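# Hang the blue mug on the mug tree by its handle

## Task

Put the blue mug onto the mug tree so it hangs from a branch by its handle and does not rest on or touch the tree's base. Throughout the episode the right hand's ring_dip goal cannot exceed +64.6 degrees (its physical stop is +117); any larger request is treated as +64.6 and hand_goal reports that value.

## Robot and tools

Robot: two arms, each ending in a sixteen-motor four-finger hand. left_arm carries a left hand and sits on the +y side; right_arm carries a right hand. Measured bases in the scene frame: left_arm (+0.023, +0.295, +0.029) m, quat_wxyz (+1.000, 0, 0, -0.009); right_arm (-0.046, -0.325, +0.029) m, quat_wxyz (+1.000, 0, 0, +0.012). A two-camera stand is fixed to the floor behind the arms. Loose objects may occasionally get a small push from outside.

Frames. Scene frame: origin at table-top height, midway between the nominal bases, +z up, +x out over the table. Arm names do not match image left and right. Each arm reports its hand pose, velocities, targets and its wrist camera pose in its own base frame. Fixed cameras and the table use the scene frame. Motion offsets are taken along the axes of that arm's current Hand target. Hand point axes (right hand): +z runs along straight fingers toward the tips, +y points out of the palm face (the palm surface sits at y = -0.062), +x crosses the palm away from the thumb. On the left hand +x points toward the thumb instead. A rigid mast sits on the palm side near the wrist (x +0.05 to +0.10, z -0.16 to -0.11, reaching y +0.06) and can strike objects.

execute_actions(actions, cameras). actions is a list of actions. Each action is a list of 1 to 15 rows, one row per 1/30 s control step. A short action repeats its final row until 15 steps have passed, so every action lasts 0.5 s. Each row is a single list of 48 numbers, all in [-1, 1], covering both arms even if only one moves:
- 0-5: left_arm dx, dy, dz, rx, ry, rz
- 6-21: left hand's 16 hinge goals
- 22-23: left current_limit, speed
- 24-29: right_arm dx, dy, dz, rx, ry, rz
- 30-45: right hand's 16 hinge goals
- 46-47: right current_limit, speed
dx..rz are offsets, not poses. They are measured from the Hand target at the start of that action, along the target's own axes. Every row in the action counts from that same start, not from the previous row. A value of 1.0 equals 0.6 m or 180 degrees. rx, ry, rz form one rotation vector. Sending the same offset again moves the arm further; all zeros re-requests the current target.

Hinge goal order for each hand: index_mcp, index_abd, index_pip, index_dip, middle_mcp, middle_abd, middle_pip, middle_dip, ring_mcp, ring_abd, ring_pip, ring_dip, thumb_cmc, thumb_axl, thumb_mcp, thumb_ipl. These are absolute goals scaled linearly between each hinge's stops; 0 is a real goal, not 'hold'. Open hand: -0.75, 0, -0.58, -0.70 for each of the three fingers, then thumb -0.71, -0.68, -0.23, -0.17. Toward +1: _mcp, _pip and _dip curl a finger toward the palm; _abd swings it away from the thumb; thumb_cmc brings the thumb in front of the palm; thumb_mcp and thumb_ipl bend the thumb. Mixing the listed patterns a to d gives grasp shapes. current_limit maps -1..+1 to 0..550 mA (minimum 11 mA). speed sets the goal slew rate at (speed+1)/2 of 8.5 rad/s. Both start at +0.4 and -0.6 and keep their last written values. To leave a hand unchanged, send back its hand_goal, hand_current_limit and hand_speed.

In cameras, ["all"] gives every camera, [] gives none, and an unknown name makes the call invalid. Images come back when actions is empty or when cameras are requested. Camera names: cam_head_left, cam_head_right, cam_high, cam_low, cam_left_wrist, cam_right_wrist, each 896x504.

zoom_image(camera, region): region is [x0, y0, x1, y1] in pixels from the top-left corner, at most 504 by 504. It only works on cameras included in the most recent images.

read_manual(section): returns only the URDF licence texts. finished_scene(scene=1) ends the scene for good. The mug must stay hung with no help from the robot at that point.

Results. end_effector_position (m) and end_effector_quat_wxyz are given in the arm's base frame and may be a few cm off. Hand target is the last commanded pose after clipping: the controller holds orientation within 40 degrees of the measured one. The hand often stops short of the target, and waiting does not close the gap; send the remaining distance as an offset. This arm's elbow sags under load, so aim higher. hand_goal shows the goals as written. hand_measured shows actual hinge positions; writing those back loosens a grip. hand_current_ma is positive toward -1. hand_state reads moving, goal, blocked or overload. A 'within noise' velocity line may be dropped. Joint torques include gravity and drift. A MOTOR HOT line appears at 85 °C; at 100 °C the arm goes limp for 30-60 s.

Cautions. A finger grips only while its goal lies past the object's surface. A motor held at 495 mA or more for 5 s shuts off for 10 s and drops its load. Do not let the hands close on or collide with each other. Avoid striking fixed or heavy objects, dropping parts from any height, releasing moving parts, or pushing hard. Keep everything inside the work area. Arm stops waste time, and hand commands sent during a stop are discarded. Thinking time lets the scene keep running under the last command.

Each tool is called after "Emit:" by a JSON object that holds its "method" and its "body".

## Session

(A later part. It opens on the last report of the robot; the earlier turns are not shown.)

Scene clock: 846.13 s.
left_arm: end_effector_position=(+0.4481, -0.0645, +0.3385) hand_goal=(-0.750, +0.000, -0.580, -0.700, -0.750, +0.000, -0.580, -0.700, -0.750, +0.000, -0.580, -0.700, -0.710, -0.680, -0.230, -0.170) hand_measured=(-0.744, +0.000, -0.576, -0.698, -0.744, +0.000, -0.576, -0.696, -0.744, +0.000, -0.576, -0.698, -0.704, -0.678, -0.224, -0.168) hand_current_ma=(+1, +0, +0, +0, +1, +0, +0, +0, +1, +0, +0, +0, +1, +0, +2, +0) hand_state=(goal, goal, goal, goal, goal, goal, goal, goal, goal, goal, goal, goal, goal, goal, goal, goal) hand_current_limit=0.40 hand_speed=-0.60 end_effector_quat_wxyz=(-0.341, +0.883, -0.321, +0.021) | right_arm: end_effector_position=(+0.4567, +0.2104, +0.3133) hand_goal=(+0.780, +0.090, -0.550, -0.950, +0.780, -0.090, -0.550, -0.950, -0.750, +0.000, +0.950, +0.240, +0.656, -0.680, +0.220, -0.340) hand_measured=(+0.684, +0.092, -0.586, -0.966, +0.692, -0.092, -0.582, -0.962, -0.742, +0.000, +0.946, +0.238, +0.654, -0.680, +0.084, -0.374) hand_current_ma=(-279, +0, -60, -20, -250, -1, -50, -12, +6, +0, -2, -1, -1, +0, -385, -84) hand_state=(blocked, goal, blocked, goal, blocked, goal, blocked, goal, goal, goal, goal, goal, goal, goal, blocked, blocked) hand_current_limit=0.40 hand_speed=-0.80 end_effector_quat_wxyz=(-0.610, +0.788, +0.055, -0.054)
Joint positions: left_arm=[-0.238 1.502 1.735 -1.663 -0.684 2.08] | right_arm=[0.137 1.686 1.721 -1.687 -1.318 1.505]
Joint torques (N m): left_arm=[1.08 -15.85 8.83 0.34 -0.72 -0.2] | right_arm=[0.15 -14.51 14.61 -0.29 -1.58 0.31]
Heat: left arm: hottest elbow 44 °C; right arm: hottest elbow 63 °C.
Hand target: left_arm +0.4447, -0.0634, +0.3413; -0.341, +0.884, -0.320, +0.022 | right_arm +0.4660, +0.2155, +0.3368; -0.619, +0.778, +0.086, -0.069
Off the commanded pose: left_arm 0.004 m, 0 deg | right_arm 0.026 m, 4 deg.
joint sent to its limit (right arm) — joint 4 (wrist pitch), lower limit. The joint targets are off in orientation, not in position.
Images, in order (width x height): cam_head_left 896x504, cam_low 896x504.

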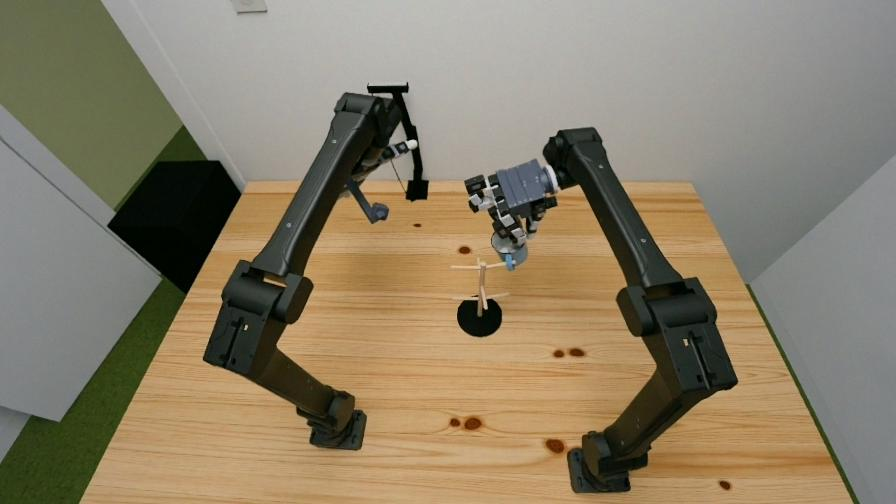

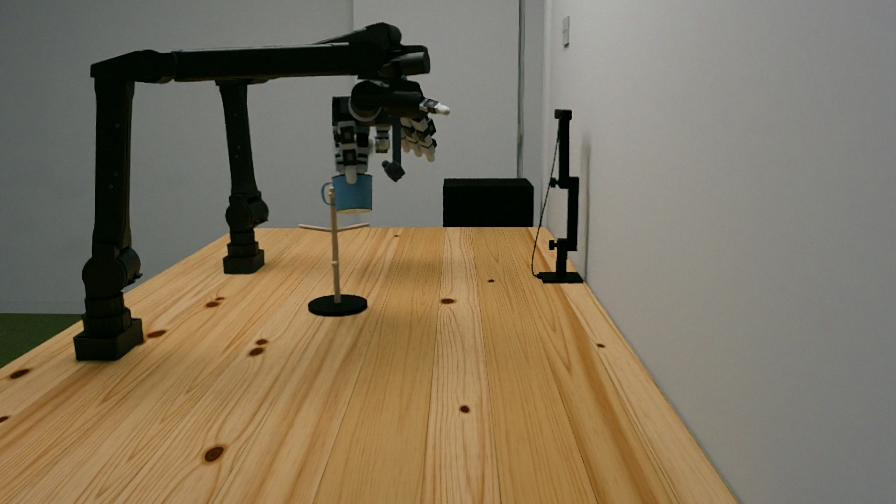

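Emit:
{"method": "execute_actions", "body": {"actions": [[[0,0,0,0,0,0,-0.75,0,-0.58,-0.7,-0.75,0,-0.58,-0.7,-0.75,0,-0.58,-0.7,-0.71,-0.68,-0.23,-0.17,0.4,-0.6,0.0044,-0.0015,0.033,0,0,0,0.78,0.09,-0.55,-0.95,0.78,-0.09,-0.55,-0.95,-0.75,0,0.95,0.24,0.657,-0.68,0.22,-0.34,0.4,-0.8]],[[0,0,0,0,0,0,-0.75,0,-0.58,-0.7,-0.75,0,-0.58,-0.7,-0.75,0,-0.58,-0.7,-0.71,-0.68,-0.23,-0.17,0.4,-0.6,0,0.0195,0.0045,0,0,0,0.78,0.09,-0.55,-0.95,0.78,-0.09,-0.55,-0.95,-0.75,0,0.95,0.24,0.657,-0.68,0.22,-0.34,0.4,-0.8]]], "cameras": ["cam_low", "cam_head_left"]}}

Emit:
{"method": "zoom_image", "body": {"camera": "cam_low", "region": [310, 165, 380, 215]}}

Emit:
{"method": "zoom_image", "body": {"camera": "cam_head_left", "region": [470, 230, 540, 280]}}

Scene clock: 864.13 s.
left_arm: end_effector_position=(+0.4481, -0.0645, +0.3385) hand_goal=(-0.750, +0.000, -0.580, -0.700, -0.750, +0.000, -0.580, -0.700, -0.750, +0.000, -0.580, -0.700, -0.710, -0.680, -0.230, -0.170) hand_measured=(-0.744, +0.000, -0.576, -0.698, -0.744, +0.000, -0.576, -0.696, -0.744, +0.000, -0.576, -0.698, -0.704, -0.678, -0.224, -0.168) hand_current_ma=(+1, +0, +0, +0, +1, +0, +0, +0, +1, +0, +0, +0, +1, +0, +2, +0) hand_state=(goal, goal, goal, goal, goal, goal, goal, goal, goal, goal, goal, goal, goal, goal, goal, goal) hand_current_limit=0.40 hand_speed=-0.60 end_effector_quat_wxyz=(-0.341, +0.883, -0.321, +0.021) | right_arm: end_effector_position=(+0.4574, +0.2285, +0.3061) hand_goal=(+0.780, +0.090, -0.550, -0.950, +0.780, -0.090, -0.550, -0.950, -0.750, +0.000, +0.950, +0.240, +0.656, -0.680, +0.220, -0.340) hand_measured=(+0.684, +0.092, -0.586, -0.966, +0.692, -0.092, -0.582, -0.962, -0.742, +0.000, +0.946, +0.238, +0.654, -0.680, +0.084, -0.374) hand_current_ma=(-279, +0, -60, -20, -250, -1, -50, -12, +6, +0, -2, -1, -1, +0, -385, -84) hand_state=(blocked, goal, blocked, goal, blocked, goal, blocked, goal, goal, goal, goal, goal, goal, goal, blocked, blocked) hand_current_limit=0.40 hand_speed=-0.80 end_effector_quat_wxyz=(-0.612, +0.785, +0.063, -0.071)
Joint positions: left_arm=[-0.238 1.502 1.735 -1.663 -0.684 2.08] | right_arm=[0.172 1.717 1.738 -1.687 -1.326 1.508]
Joint torques (N m): left_arm=[1.03 -15.85 8.83 0.36 -0.72 -0.2] | right_arm=[0.73 -15.15 13.07 -0.31 -1.61 0]
Heat: left arm: hottest elbow 45 °C; right arm: hottest elbow 64 °C.
Hand target: left_arm +0.4447, -0.0634, +0.3413; -0.341, +0.884, -0.320, +0.022 | right_arm +0.4643, +0.2352, +0.3212; -0.619, +0.778, +0.086, -0.069
Off the commanded pose: left_arm 0.004 m, 0 deg | right_arm 0.018 m, 3 deg.
joint sent to its limit (right arm) — joint 4 (wrist pitch), lower limit. The joint targets still meet the commanded pose.
Images, in order (width x height): cam_head_left 896x504, cam_low 896x504.

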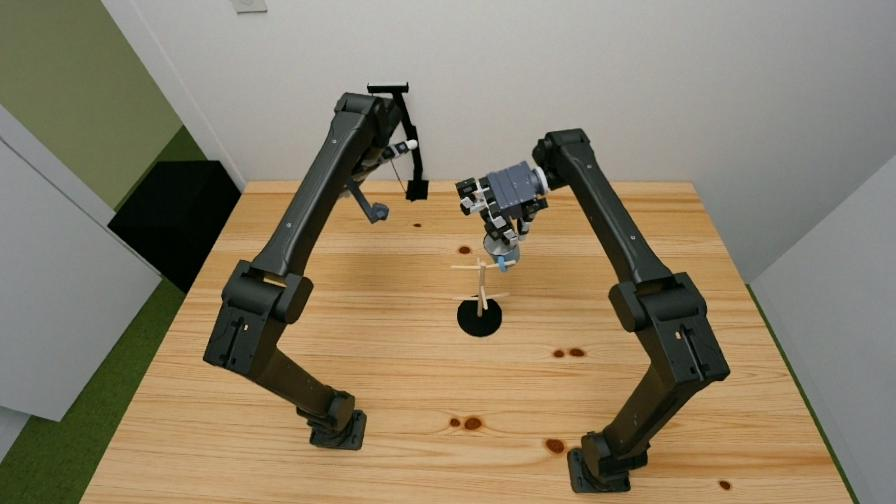

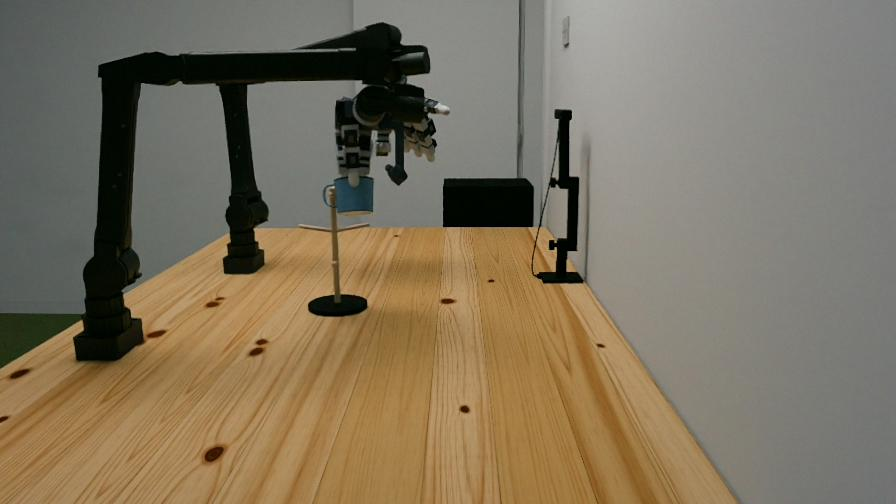

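Scaled by 7.200 from the camera's 896x504 image, which has a finer 1280x720 frame.

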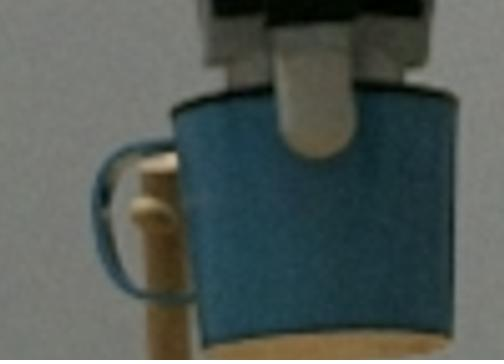

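Scaled by 7.200 from the camera's 896x504 image, which has a finer 1280x720 frame.

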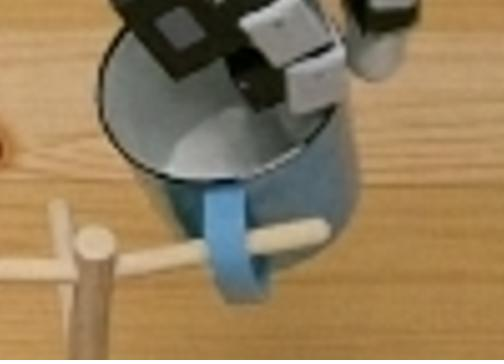

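Emit:
{"method": "execute_actions", "body": {"actions": [[[0,0,0,0,0,0,-0.75,0,-0.58,-0.7,-0.75,0,-0.58,-0.7,-0.75,0,-0.58,-0.7,-0.71,-0.68,-0.23,-0.17,0.4,-0.6,0,0.026,0.006,0,0,0,0.78,0.09,-0.55,-0.95,0.78,-0.09,-0.55,-0.95,-0.75,0,0.95,0.24,0.657,-0.68,0.22,-0.34,0.4,-0.8]]], "cameras": ["cam_low", "cam_head_left"]}}

Emit:
{"method": "zoom_image", "body": {"camera": "cam_low", "region": [310, 165, 380, 215]}}

Emit:
{"method": "zoom_image", "body": {"camera": "cam_head_left", "region": [470, 230, 540, 280]}}

Scene clock: 879.23 s.
left_arm: end_effector_position=(+0.4481, -0.0645, +0.3385) hand_goal=(-0.750, +0.000, -0.580, -0.700, -0.750, +0.000, -0.580, -0.700, -0.750, +0.000, -0.580, -0.700, -0.710, -0.680, -0.230, -0.170) hand_measured=(-0.744, +0.000, -0.576, -0.698, -0.744, +0.000, -0.576, -0.696, -0.744, +0.000, -0.576, -0.698, -0.704, -0.678, -0.224, -0.168) hand_current_ma=(+1, +0, +0, +0, +1, +0, +0, +0, +1, +0, +0, +0, +1, +0, +2, +0) hand_state=(goal, goal, goal, goal, goal, goal, goal, goal, goal, goal, goal, goal, goal, goal, goal, goal) hand_current_limit=0.40 hand_speed=-0.60 end_effector_quat_wxyz=(-0.341, +0.883, -0.321, +0.021) | right_arm: end_effector_position=(+0.4625, +0.2293, +0.2991) hand_goal=(+0.780, +0.090, -0.550, -0.950, +0.780, -0.090, -0.550, -0.950, -0.750, +0.000, +0.950, +0.240, +0.656, -0.680, +0.220, -0.340) hand_measured=(+0.684, +0.092, -0.586, -0.966, +0.692, -0.092, -0.582, -0.962, -0.742, +0.000, +0.946, +0.238, +0.654, -0.680, +0.084, -0.374) hand_current_ma=(-279, +0, -60, -20, -250, -1, -50, -12, +6, +0, -2, -1, -1, +0, -385, -84) hand_state=(blocked, goal, blocked, goal, blocked, goal, blocked, goal, goal, goal, goal, goal, goal, goal, blocked, blocked) hand_current_limit=0.40 hand_speed=-0.80 end_effector_quat_wxyz=(-0.613, +0.784, +0.072, -0.066)
Joint positions: left_arm=[-0.238 1.502 1.735 -1.663 -0.684 2.08] | right_arm=[0.172 1.73 1.738 -1.687 -1.326 1.474]
Joint torques (N m): left_arm=[1.08 -15.85 8.83 0.35 -0.72 -0.2] | right_arm=[0.79 -16.26 10.62 -0.31 -1.65 -0.04]
Heat: left arm: hottest elbow 45 °C; right arm: hottest elbow 64 °C.
Hand target: left_arm +0.4447, -0.0634, +0.3413; -0.341, +0.884, -0.320, +0.022 | right_arm +0.4643, +0.2351, +0.3051; -0.619, +0.778, +0.086, -0.069
Off the commanded pose: left_arm 0.004 m, 0 deg | right_arm 0.009 m, 2 deg.
joint sent to its limit (right arm) — joint 4 (wrist pitch), lower limit. The joint targets still meet the commanded pose.
Images, in order (width x height): cam_head_left 896x504, cam_low 896x504.

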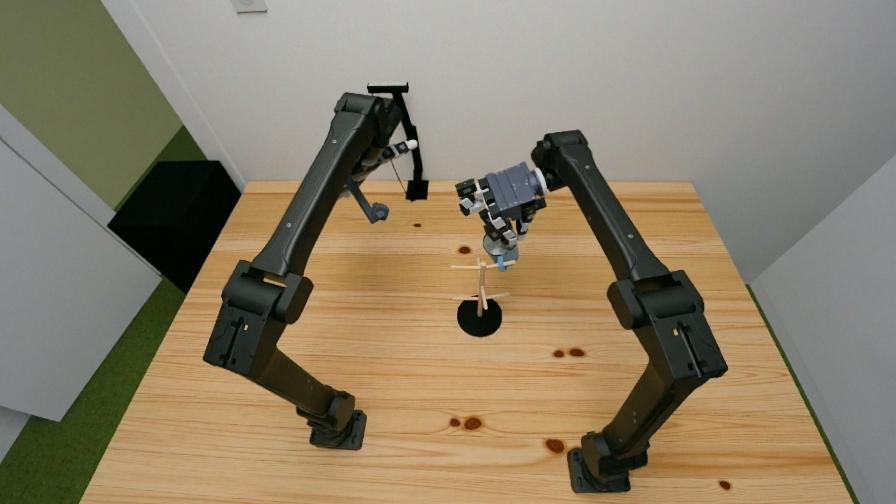

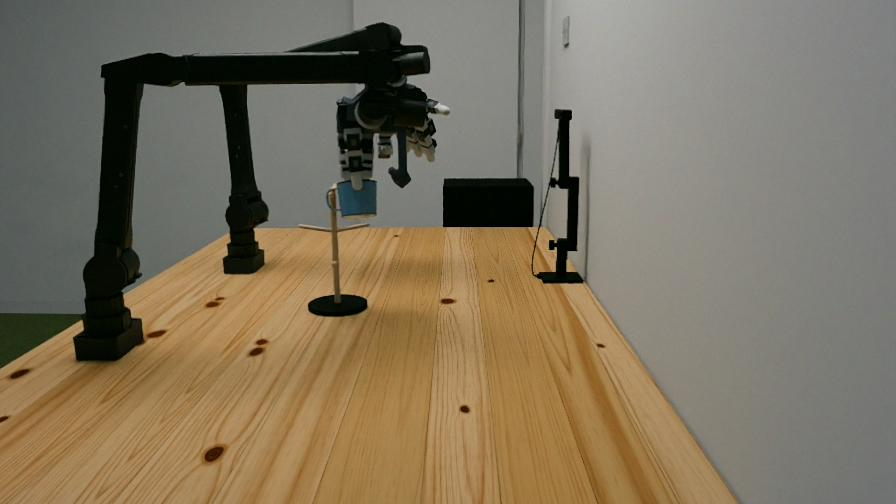

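Scaled by 7.200 from the camera's 896x504 image, which has a finer 1280x720 frame.

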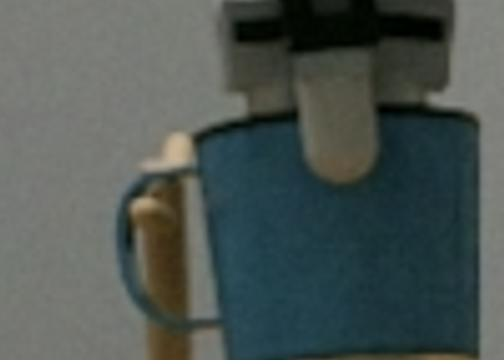

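Scaled by 7.200 from the camera's 896x504 image, which has a finer 1280x720 frame.

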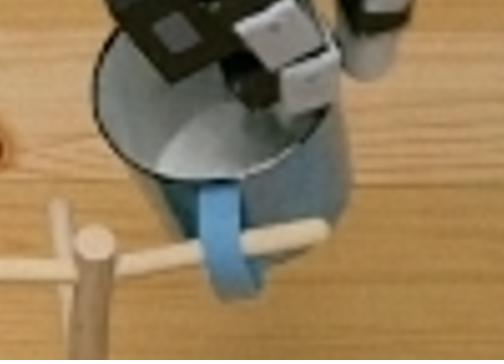

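Emit:
{"method": "execute_actions", "body": {"actions": [[[0,0,0,0,0,0,-0.75,0,-0.58,-0.7,-0.75,0,-0.58,-0.7,-0.75,0,-0.58,-0.7,-0.71,-0.68,-0.23,-0.17,0.4,-0.6,0.0017,0.0211,0.0045,0,0,0.0694,0.78,0.09,-0.55,-0.95,0.78,-0.09,-0.55,-0.95,-0.75,0,0.95,0.24,0.657,-0.68,0.22,-0.34,0.4,-0.8]]], "cameras": ["cam_low", "cam_head_left"]}}

Emit:
{"method": "zoom_image", "body": {"camera": "cam_low", "region": [310, 165, 380, 215]}}

Emit:
{"method": "zoom_image", "body": {"camera": "cam_head_left", "region": [470, 230, 540, 280]}}

Scene clock: 888.87 s.
left_arm: end_effector_position=(+0.4481, -0.0645, +0.3385) hand_goal=(-0.750, +0.000, -0.580, -0.700, -0.750, +0.000, -0.580, -0.700, -0.750, +0.000, -0.580, -0.700, -0.710, -0.680, -0.230, -0.170) hand_measured=(-0.744, +0.000, -0.576, -0.698, -0.744, +0.000, -0.576, -0.696, -0.744, +0.000, -0.576, -0.698, -0.704, -0.678, -0.224, -0.168) hand_current_ma=(+1, +0, +0, +0, +1, +0, +0, +0, +1, +0, +0, +0, +1, +0, +2, +0) hand_state=(goal, goal, goal, goal, goal, goal, goal, goal, goal, goal, goal, goal, goal, goal, goal, goal) hand_current_limit=0.40 hand_speed=-0.60 end_effector_quat_wxyz=(-0.341, +0.883, -0.321, +0.021) | right_arm: end_effector_position=(+0.4602, +0.2310, +0.2752) hand_goal=(+0.780, +0.090, -0.550, -0.950, +0.780, -0.090, -0.550, -0.950, -0.750, +0.000, +0.950, +0.240, +0.656, -0.680, +0.220, -0.340) hand_measured=(+0.690, +0.094, -0.586, -0.968, +0.692, -0.090, -0.582, -0.962, -0.742, +0.000, +0.946, +0.238, +0.656, -0.680, +0.084, -0.374) hand_current_ma=(-260, +2, -60, -21, -245, +0, -50, -12, +6, +0, -2, -1, +0, +0, -385, -88) hand_state=(blocked, goal, blocked, goal, blocked, goal, blocked, goal, goal, goal, goal, goal, goal, goal, blocked, blocked) hand_current_limit=0.40 hand_speed=-0.80 end_effector_quat_wxyz=(-0.606, +0.784, -0.008, -0.137)
Joint positions: left_arm=[-0.238 1.502 1.735 -1.663 -0.684 2.08] | right_arm=[0.172 1.795 1.738 -1.687 -1.337 1.626]
Joint torques (N m): left_arm=[1.08 -15.85 8.81 0.35 -0.72 -0.2] | right_arm=[-0.15 -16.79 12.81 -0.32 -1.22 0.41]
Heat: left arm: hottest elbow 45 °C; right arm: hottest elbow 62 °C.
Hand target: left_arm +0.4447, -0.0634, +0.3413; -0.341, +0.884, -0.320, +0.022 | right_arm +0.4654, +0.2352, +0.2923; -0.608, +0.782, +0.001, -0.136
Off the commanded pose: left_arm 0.004 m, 0 deg | right_arm 0.018 m, 1 deg.
joint sent to its limit (right arm) — joint 4 (wrist pitch), lower limit. The joint targets still meet the commanded pose.
Images, in order (width x height): cam_head_left 896x504, cam_low 896x504.

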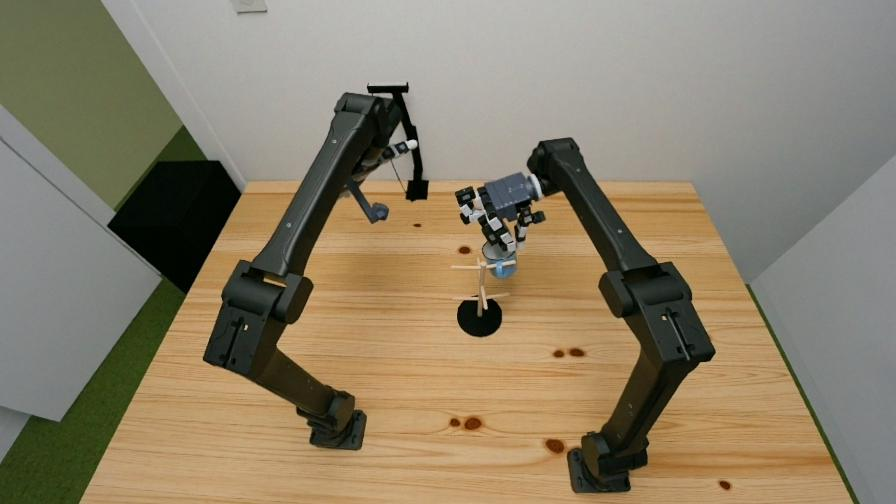

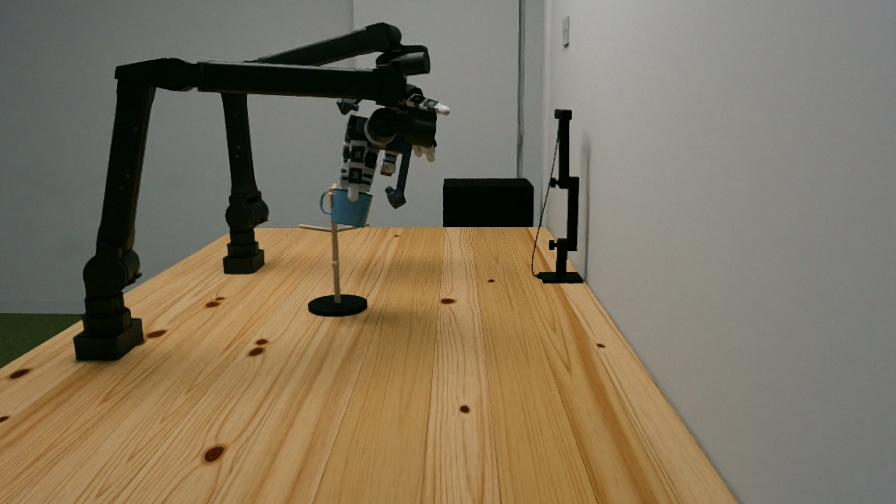

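Scaled by 7.200 from the camera's 896x504 image, which has a finer 1280x720 frame.

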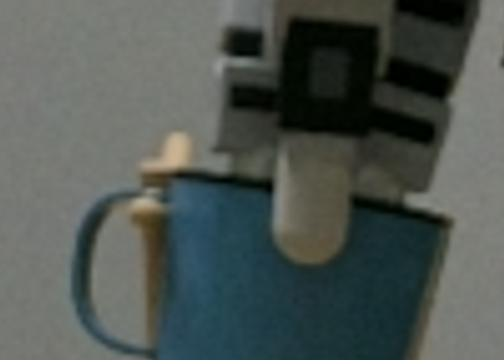

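Scaled by 7.200 from the camera's 896x504 image, which has a finer 1280x720 frame.

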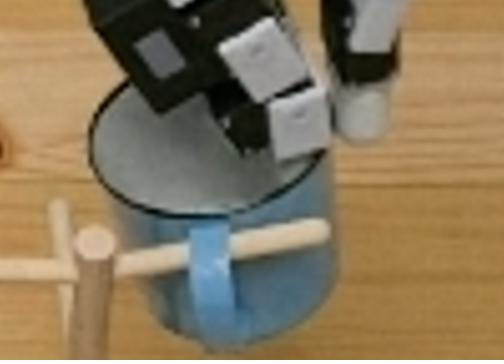

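Emit:
{"method": "execute_actions", "body": {"actions": [[[0,0,0,0,0,0,-0.75,0,-0.58,-0.7,-0.75,0,-0.58,-0.7,-0.75,0,-0.58,-0.7,-0.71,-0.68,-0.23,-0.17,0.4,-0.6,0.0188,0.01,-0.0005,0,0,0.0694,0.78,0.09,-0.55,-0.95,0.78,-0.09,-0.55,-0.95,-0.75,0,0.95,0.24,0.657,-0.68,0.22,-0.34,0.4,-0.8]]], "cameras": ["cam_low", "cam_head_left", "cam_high"]}}

Emit:
{"method": "zoom_image", "body": {"camera": "cam_low", "region": [310, 165, 394, 225]}}

Emit:
{"method": "zoom_image", "body": {"camera": "cam_head_left", "region": [470, 230, 540, 280]}}

Scene clock: 900.17 s.
left_arm: end_effector_position=(+0.4481, -0.0645, +0.3385) hand_goal=(-0.750, +0.000, -0.580, -0.700, -0.750, +0.000, -0.580, -0.700, -0.750, +0.000, -0.580, -0.700, -0.710, -0.680, -0.230, -0.170) hand_measured=(-0.744, +0.000, -0.576, -0.698, -0.744, +0.000, -0.576, -0.696, -0.744, +0.000, -0.576, -0.698, -0.704, -0.678, -0.224, -0.168) hand_current_ma=(+1, +0, +0, +0, +1, +0, +0, +0, +1, +0, +0, +0, +1, +0, +2, +0) hand_state=(goal, goal, goal, goal, goal, goal, goal, goal, goal, goal, goal, goal, goal, goal, goal, goal) hand_current_limit=0.40 hand_speed=-0.60 end_effector_quat_wxyz=(-0.341, +0.883, -0.321, +0.021) | right_arm: end_effector_position=(+0.4663, +0.2337, +0.2659) hand_goal=(+0.780, +0.090, -0.550, -0.950, +0.780, -0.090, -0.550, -0.950, -0.750, +0.000, +0.950, +0.240, +0.656, -0.680, +0.220, -0.340) hand_measured=(+0.690, +0.096, -0.588, -0.968, +0.694, -0.088, -0.582, -0.962, -0.742, +0.000, +0.946, +0.238, +0.658, -0.680, +0.084, -0.374) hand_current_ma=(-260, +4, -63, -22, -243, +1, -50, -12, +6, +0, -2, -1, +0, +0, -385, -88) hand_state=(blocked, goal, blocked, goal, blocked, goal, blocked, goal, goal, goal, goal, goal, goal, goal, blocked, blocked) hand_current_limit=0.40 hand_speed=-0.80 end_effector_quat_wxyz=(-0.587, +0.778, -0.091, -0.204)
Joint positions: left_arm=[-0.238 1.502 1.735 -1.663 -0.684 2.08] | right_arm=[0.172 1.867 1.788 -1.687 -1.337 1.82]
Joint torques (N m): left_arm=[1.08 -15.85 8.81 0.35 -0.72 -0.2] | right_arm=[0.26 -17.67 13.55 -0.5 -1.18 0.55]
Heat: left arm: hottest elbow 45 °C; right arm: hottest elbow 62 °C.
Hand target: left_arm +0.4447, -0.0634, +0.3413; -0.341, +0.884, -0.320, +0.022 | right_arm +0.4753, +0.2352, +0.2842; -0.589, +0.778, -0.084, -0.201
Off the commanded pose: left_arm 0.004 m, 0 deg | right_arm 0.021 m, 1 deg.
joint sent to its limit (right arm) — joint 4 (wrist pitch), lower limit. The joint targets still meet the commanded pose.
Images, in order (width x height): cam_head_left 896x504, cam_high 896x504, cam_low 896x504.

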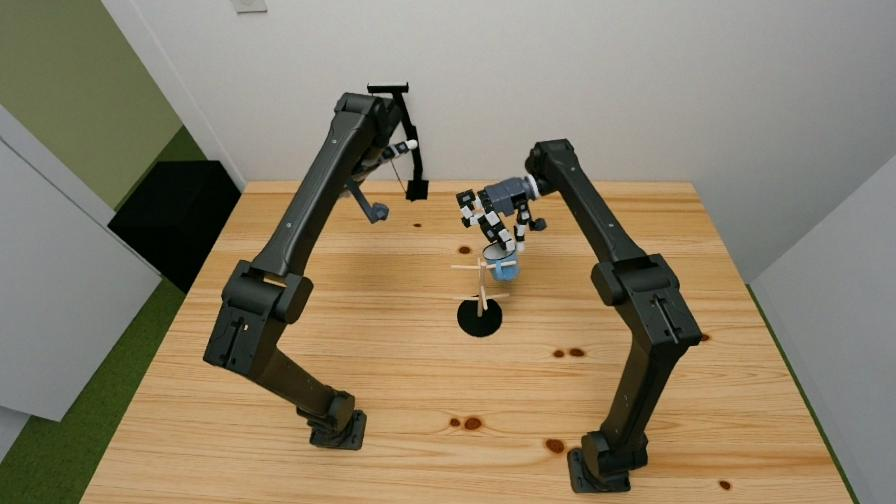

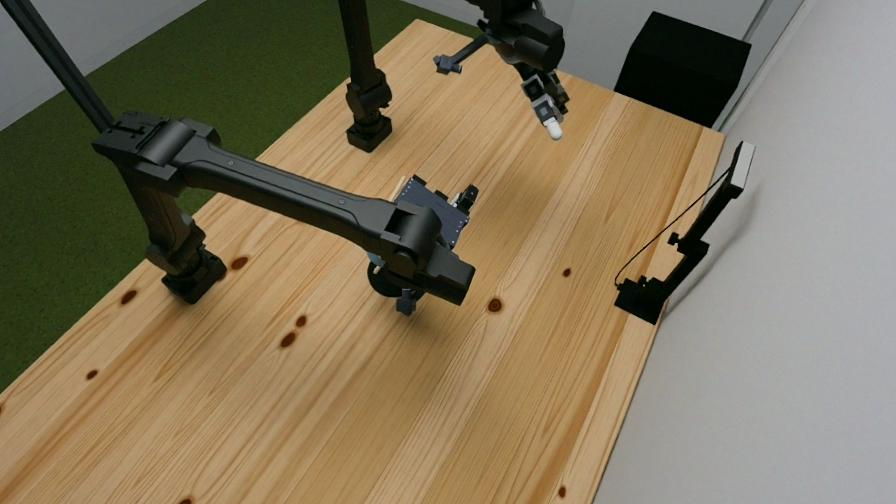

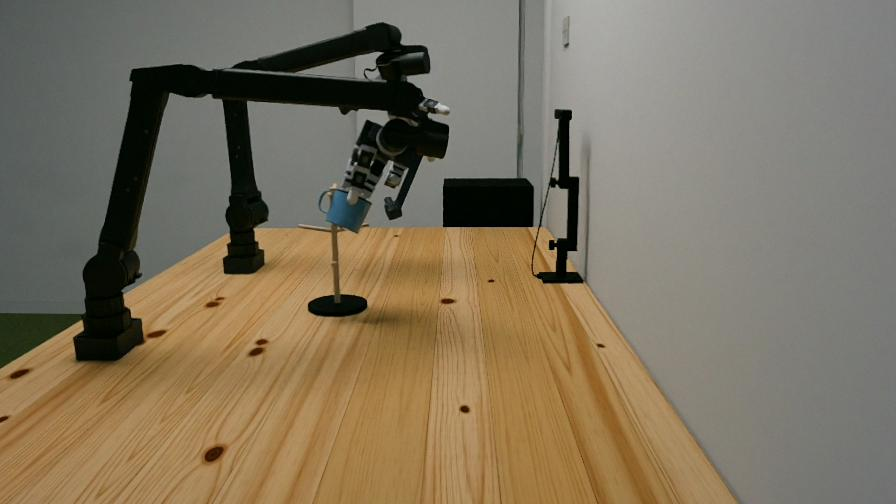

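Scaled by 6.000 from the camera's 896x504 image, which has a finer 1280x720 frame.

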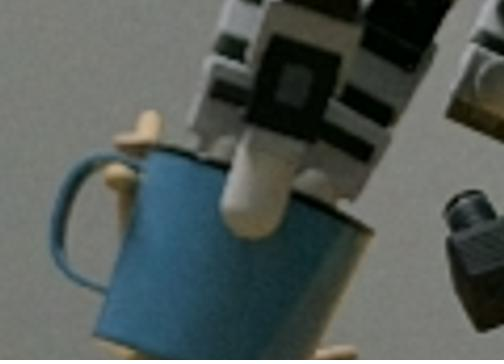

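Scaled by 7.200 from the camera's 896x504 image, which has a finer 1280x720 frame.

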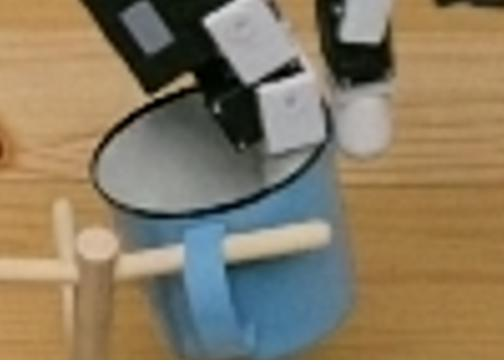

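Emit:
{"method": "execute_actions", "body": {"actions": [[[0,0,0,0,0,0,-0.75,0,-0.58,-0.7,-0.75,0,-0.58,-0.7,-0.75,0,-0.58,-0.7,-0.71,-0.68,-0.23,-0.17,0.4,-0.6,0.0128,0.0122,0.0022,0,0,0.0667,0.78,0.09,-0.55,-0.95,0.78,-0.09,-0.55,-0.95,-0.75,0,0.95,0.24,0.657,-0.68,0.22,-0.34,0.4,-0.8]]], "cameras": ["cam_low", "cam_head_left"]}}

Emit:
{"method": "zoom_image", "body": {"camera": "cam_low", "region": [310, 165, 394, 249]}}

Emit:
{"method": "zoom_image", "body": {"camera": "cam_head_left", "region": [470, 230, 540, 290]}}

Scene clock: 916.80 s.
left_arm: end_effector_position=(+0.4481, -0.0645, +0.3385) hand_goal=(-0.750, +0.000, -0.580, -0.700, -0.750, +0.000, -0.580, -0.700, -0.750, +0.000, -0.580, -0.700, -0.710, -0.680, -0.230, -0.170) hand_measured=(-0.744, +0.000, -0.576, -0.698, -0.744, +0.000, -0.576, -0.696, -0.744, +0.000, -0.576, -0.698, -0.704, -0.678, -0.224, -0.168) hand_current_ma=(+1, +0, +0, +0, +1, +0, +0, +0, +1, +0, +0, +0, +1, +0, +2, +0) hand_state=(goal, goal, goal, goal, goal, goal, goal, goal, goal, goal, goal, goal, goal, goal, goal, goal) hand_current_limit=0.40 hand_speed=-0.60 end_effector_quat_wxyz=(-0.341, +0.883, -0.321, +0.021) | right_arm: end_effector_position=(+0.4695, +0.2362, +0.2546) hand_goal=(+0.780, +0.090, -0.550, -0.950, +0.780, -0.090, -0.550, -0.950, -0.750, +0.000, +0.950, +0.240, +0.656, -0.680, +0.220, -0.340) hand_measured=(+0.690, +0.098, -0.590, -0.968, +0.696, -0.086, -0.582, -0.962, -0.742, +0.000, +0.946, +0.238, +0.658, -0.680, +0.084, -0.374) hand_current_ma=(-260, +6, -68, -23, -233, +2, -50, -12, +6, +0, -2, -1, +1, +0, -385, -88) hand_state=(blocked, goal, blocked, goal, blocked, goal, blocked, goal, goal, goal, goal, goal, goal, goal, blocked, blocked) hand_current_limit=0.40 hand_speed=-0.80 end_effector_quat_wxyz=(-0.563, +0.765, -0.167, -0.265)
Joint positions: left_arm=[-0.238 1.502 1.735 -1.663 -0.684 2.08] | right_arm=[0.172 1.93 1.816 -1.687 -1.337 1.989]
Joint torques (N m): left_arm=[1.08 -15.91 8.83 0.34 -0.72 -0.2] | right_arm=[-0.03 -18.49 13.52 -0.43 -1.16 0.72]
Heat: left arm: hottest elbow 45 °C; right arm: hottest elbow 63 °C.
Hand target: left_arm +0.4447, -0.0634, +0.3413; -0.341, +0.884, -0.320, +0.022 | right_arm +0.4793, +0.2352, +0.2742; -0.565, +0.765, -0.165, -0.262
Off the commanded pose: left_arm 0.004 m, 0 deg | right_arm 0.022 m, 1 deg.
joint sent to its limit (right arm) — joint 4 (wrist pitch), lower limit. The joint targets still meet the commanded pose.
Images, in order (width x height): cam_head_left 896x504, cam_low 896x504.

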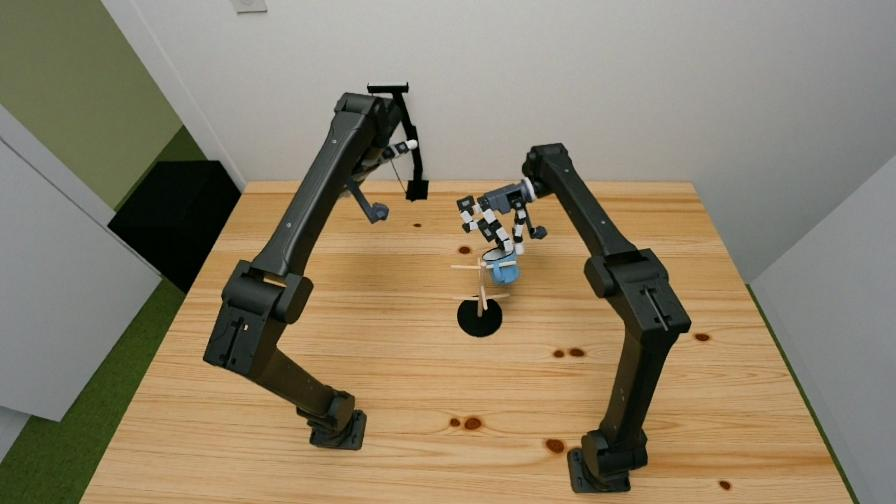

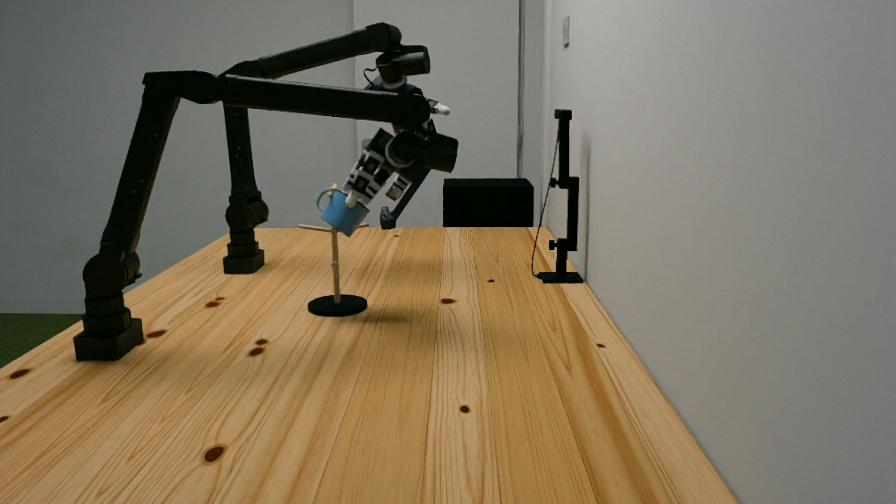

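Scaled by 6.000 from the camera's 896x504 image, which has a finer 1280x720 frame.

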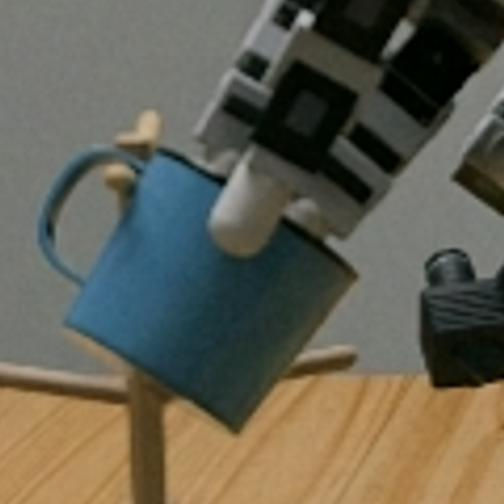

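Scaled by 7.200 from the camera's 896x504 image, which has a finer 1280x720 frame.

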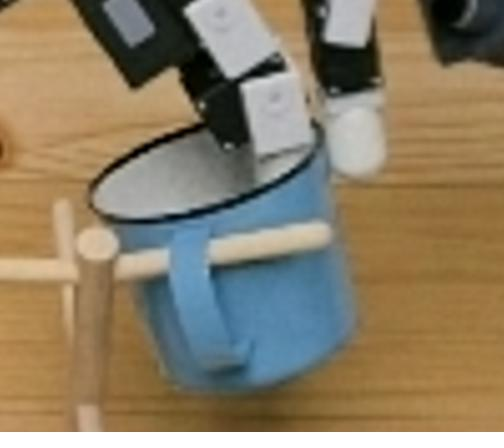

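Emit:
{"method": "execute_actions", "body": {"actions": [[[0,0,0,0,0,0,-0.75,0,-0.58,-0.7,-0.75,0,-0.58,-0.7,-0.75,0,-0.58,-0.7,-0.71,-0.68,-0.23,-0.17,0.4,-0.6,0,0,0,0,0,0,0.6,0.09,-0.55,-0.95,0.6,-0.09,-0.55,-0.95,-0.75,0,0.95,0.24,0.657,-0.68,0.0,-0.36,0.4,-0.95]],[[0,0,0,0,0,0,-0.75,0,-0.58,-0.7,-0.75,0,-0.58,-0.7,-0.75,0,-0.58,-0.7,-0.71,-0.68,-0.23,-0.17,0.4,-0.6,0,0,0,0,0,0,0.6,0.09,-0.55,-0.95,0.6,-0.09,-0.55,-0.95,-0.75,0,0.95,0.24,0.657,-0.68,0.0,-0.36,0.4,-0.95]],[[0,0,0,0,0,0,-0.75,0,-0.58,-0.7,-0.75,0,-0.58,-0.7,-0.75,0,-0.58,-0.7,-0.71,-0.68,-0.23,-0.17,0.4,-0.6,0,0,0,0,0,0,0.6,0.09,-0.55,-0.95,0.6,-0.09,-0.55,-0.95,-0.75,0,0.95,0.24,0.657,-0.68,0.0,-0.36,0.4,-0.95]]], "cameras": ["cam_low", "cam_head_left"]}}

Emit:
{"method": "zoom_image", "body": {"camera": "cam_low", "region": [310, 165, 394, 249]}}

Emit:
{"method": "zoom_image", "body": {"camera": "cam_head_left", "region": [470, 230, 540, 290]}}

Scene clock: 926.97 s.
left_arm: end_effector_position=(+0.4481, -0.0645, +0.3385) hand_goal=(-0.750, +0.000, -0.580, -0.700, -0.750, +0.000, -0.580, -0.700, -0.750, +0.000, -0.580, -0.700, -0.710, -0.680, -0.230, -0.170) hand_measured=(-0.744, +0.000, -0.576, -0.698, -0.744, +0.000, -0.576, -0.696, -0.744, +0.000, -0.576, -0.698, -0.704, -0.678, -0.224, -0.168) hand_current_ma=(+1, +0, +0, +0, +1, +0, +0, +0, +1, +0, +0, +0, +1, +0, +2, +0) hand_state=(goal, goal, goal, goal, goal, goal, goal, goal, goal, goal, goal, goal, goal, goal, goal, goal) hand_current_limit=0.40 hand_speed=-0.60 end_effector_quat_wxyz=(-0.341, +0.883, -0.321, +0.021) | right_arm: end_effector_position=(+0.4689, +0.2364, +0.2573) hand_goal=(+0.600, +0.090, -0.550, -0.950, +0.600, -0.090, -0.550, -0.950, -0.750, +0.000, +0.950, +0.240, +0.656, -0.680, +0.000, -0.360) hand_measured=(+0.600, +0.096, -0.552, -0.952, +0.600, -0.084, -0.552, -0.952, -0.742, +0.000, +0.946, +0.238, +0.658, -0.680, +0.002, -0.362) hand_current_ma=(+0, +4, -1, -1, +0, +4, -1, -1, +6, +0, -2, -1, +1, +0, +1, -1) hand_state=(goal, goal, goal, goal, goal, goal, goal, goal, goal, goal, goal, goal, goal, goal, goal, goal) hand_current_limit=0.40 hand_speed=-0.95 end_effector_quat_wxyz=(-0.560, +0.763, -0.175, -0.271)
Joint positions: left_arm=[-0.238 1.502 1.735 -1.663 -0.684 2.08] | right_arm=[0.172 1.93 1.82 -1.687 -1.337 2.014]
Joint torques (N m): left_arm=[1.08 -15.74 8.84 0.35 -0.72 -0.21] | right_arm=[-0.62 -18.32 13.3 -0.25 -1.13 0.47]
Heat: left arm: hottest elbow 45 °C; right arm: hottest elbow 63 °C.
Hand target: left_arm +0.4447, -0.0634, +0.3413; -0.341, +0.884, -0.320, +0.022 | right_arm +0.4794, +0.2352, +0.2743; -0.565, +0.765, -0.165, -0.261
Off the commanded pose: left_arm 0.004 m, 0 deg | right_arm 0.020 m, 2 deg.
joint sent to its limit (right arm) — joint 4 (wrist pitch), lower limit. The joint targets still meet the commanded pose.
Images, in order (width x height): cam_head_left 896x504, cam_low 896x504.

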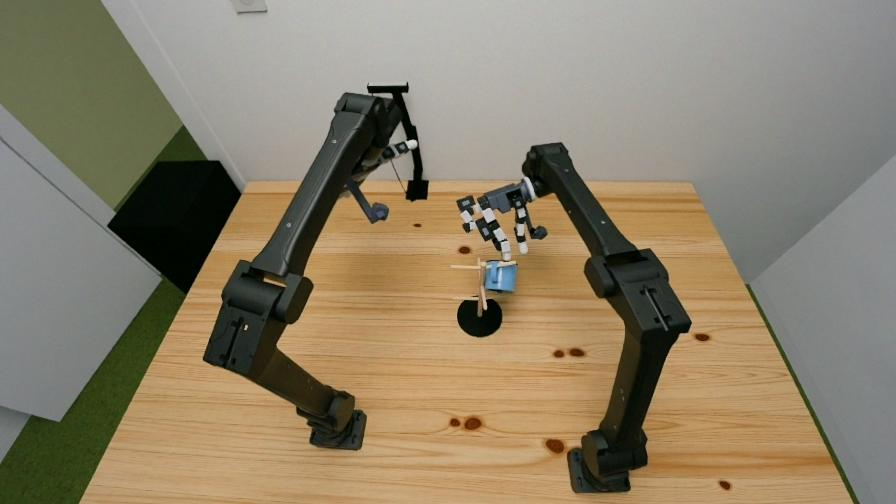

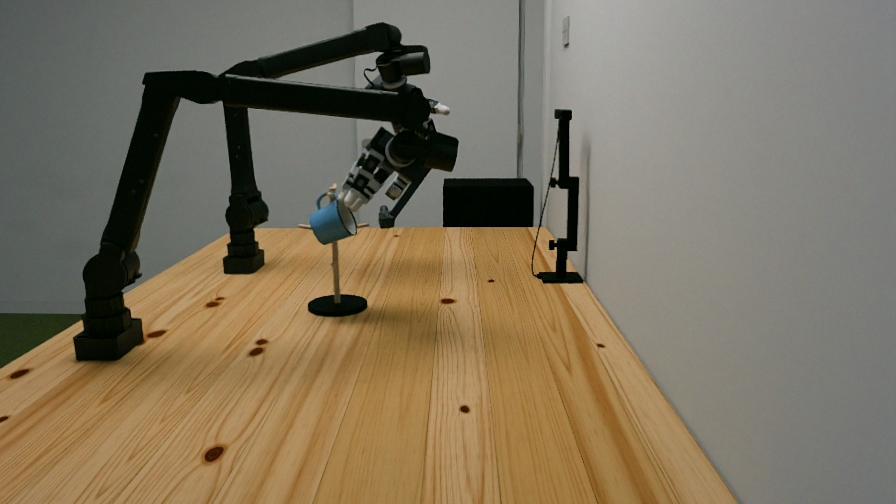

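Scaled by 6.000 from the camera's 896x504 image, which has a finer 1280x720 frame.

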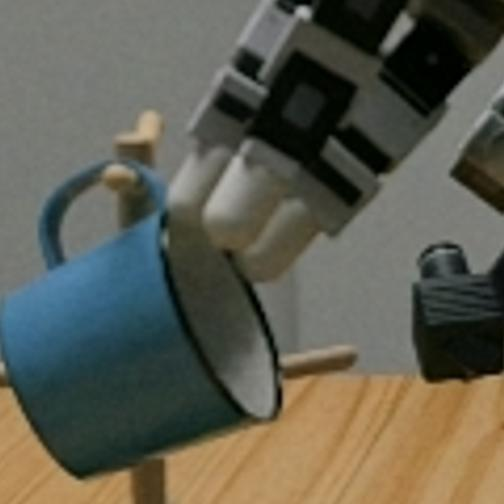

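Scaled by 7.200 from the camera's 896x504 image, which has a finer 1280x720 frame.

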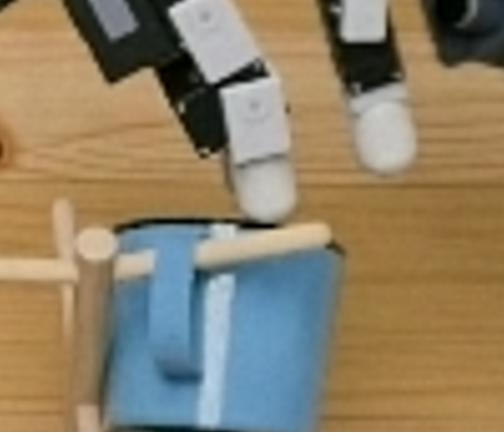

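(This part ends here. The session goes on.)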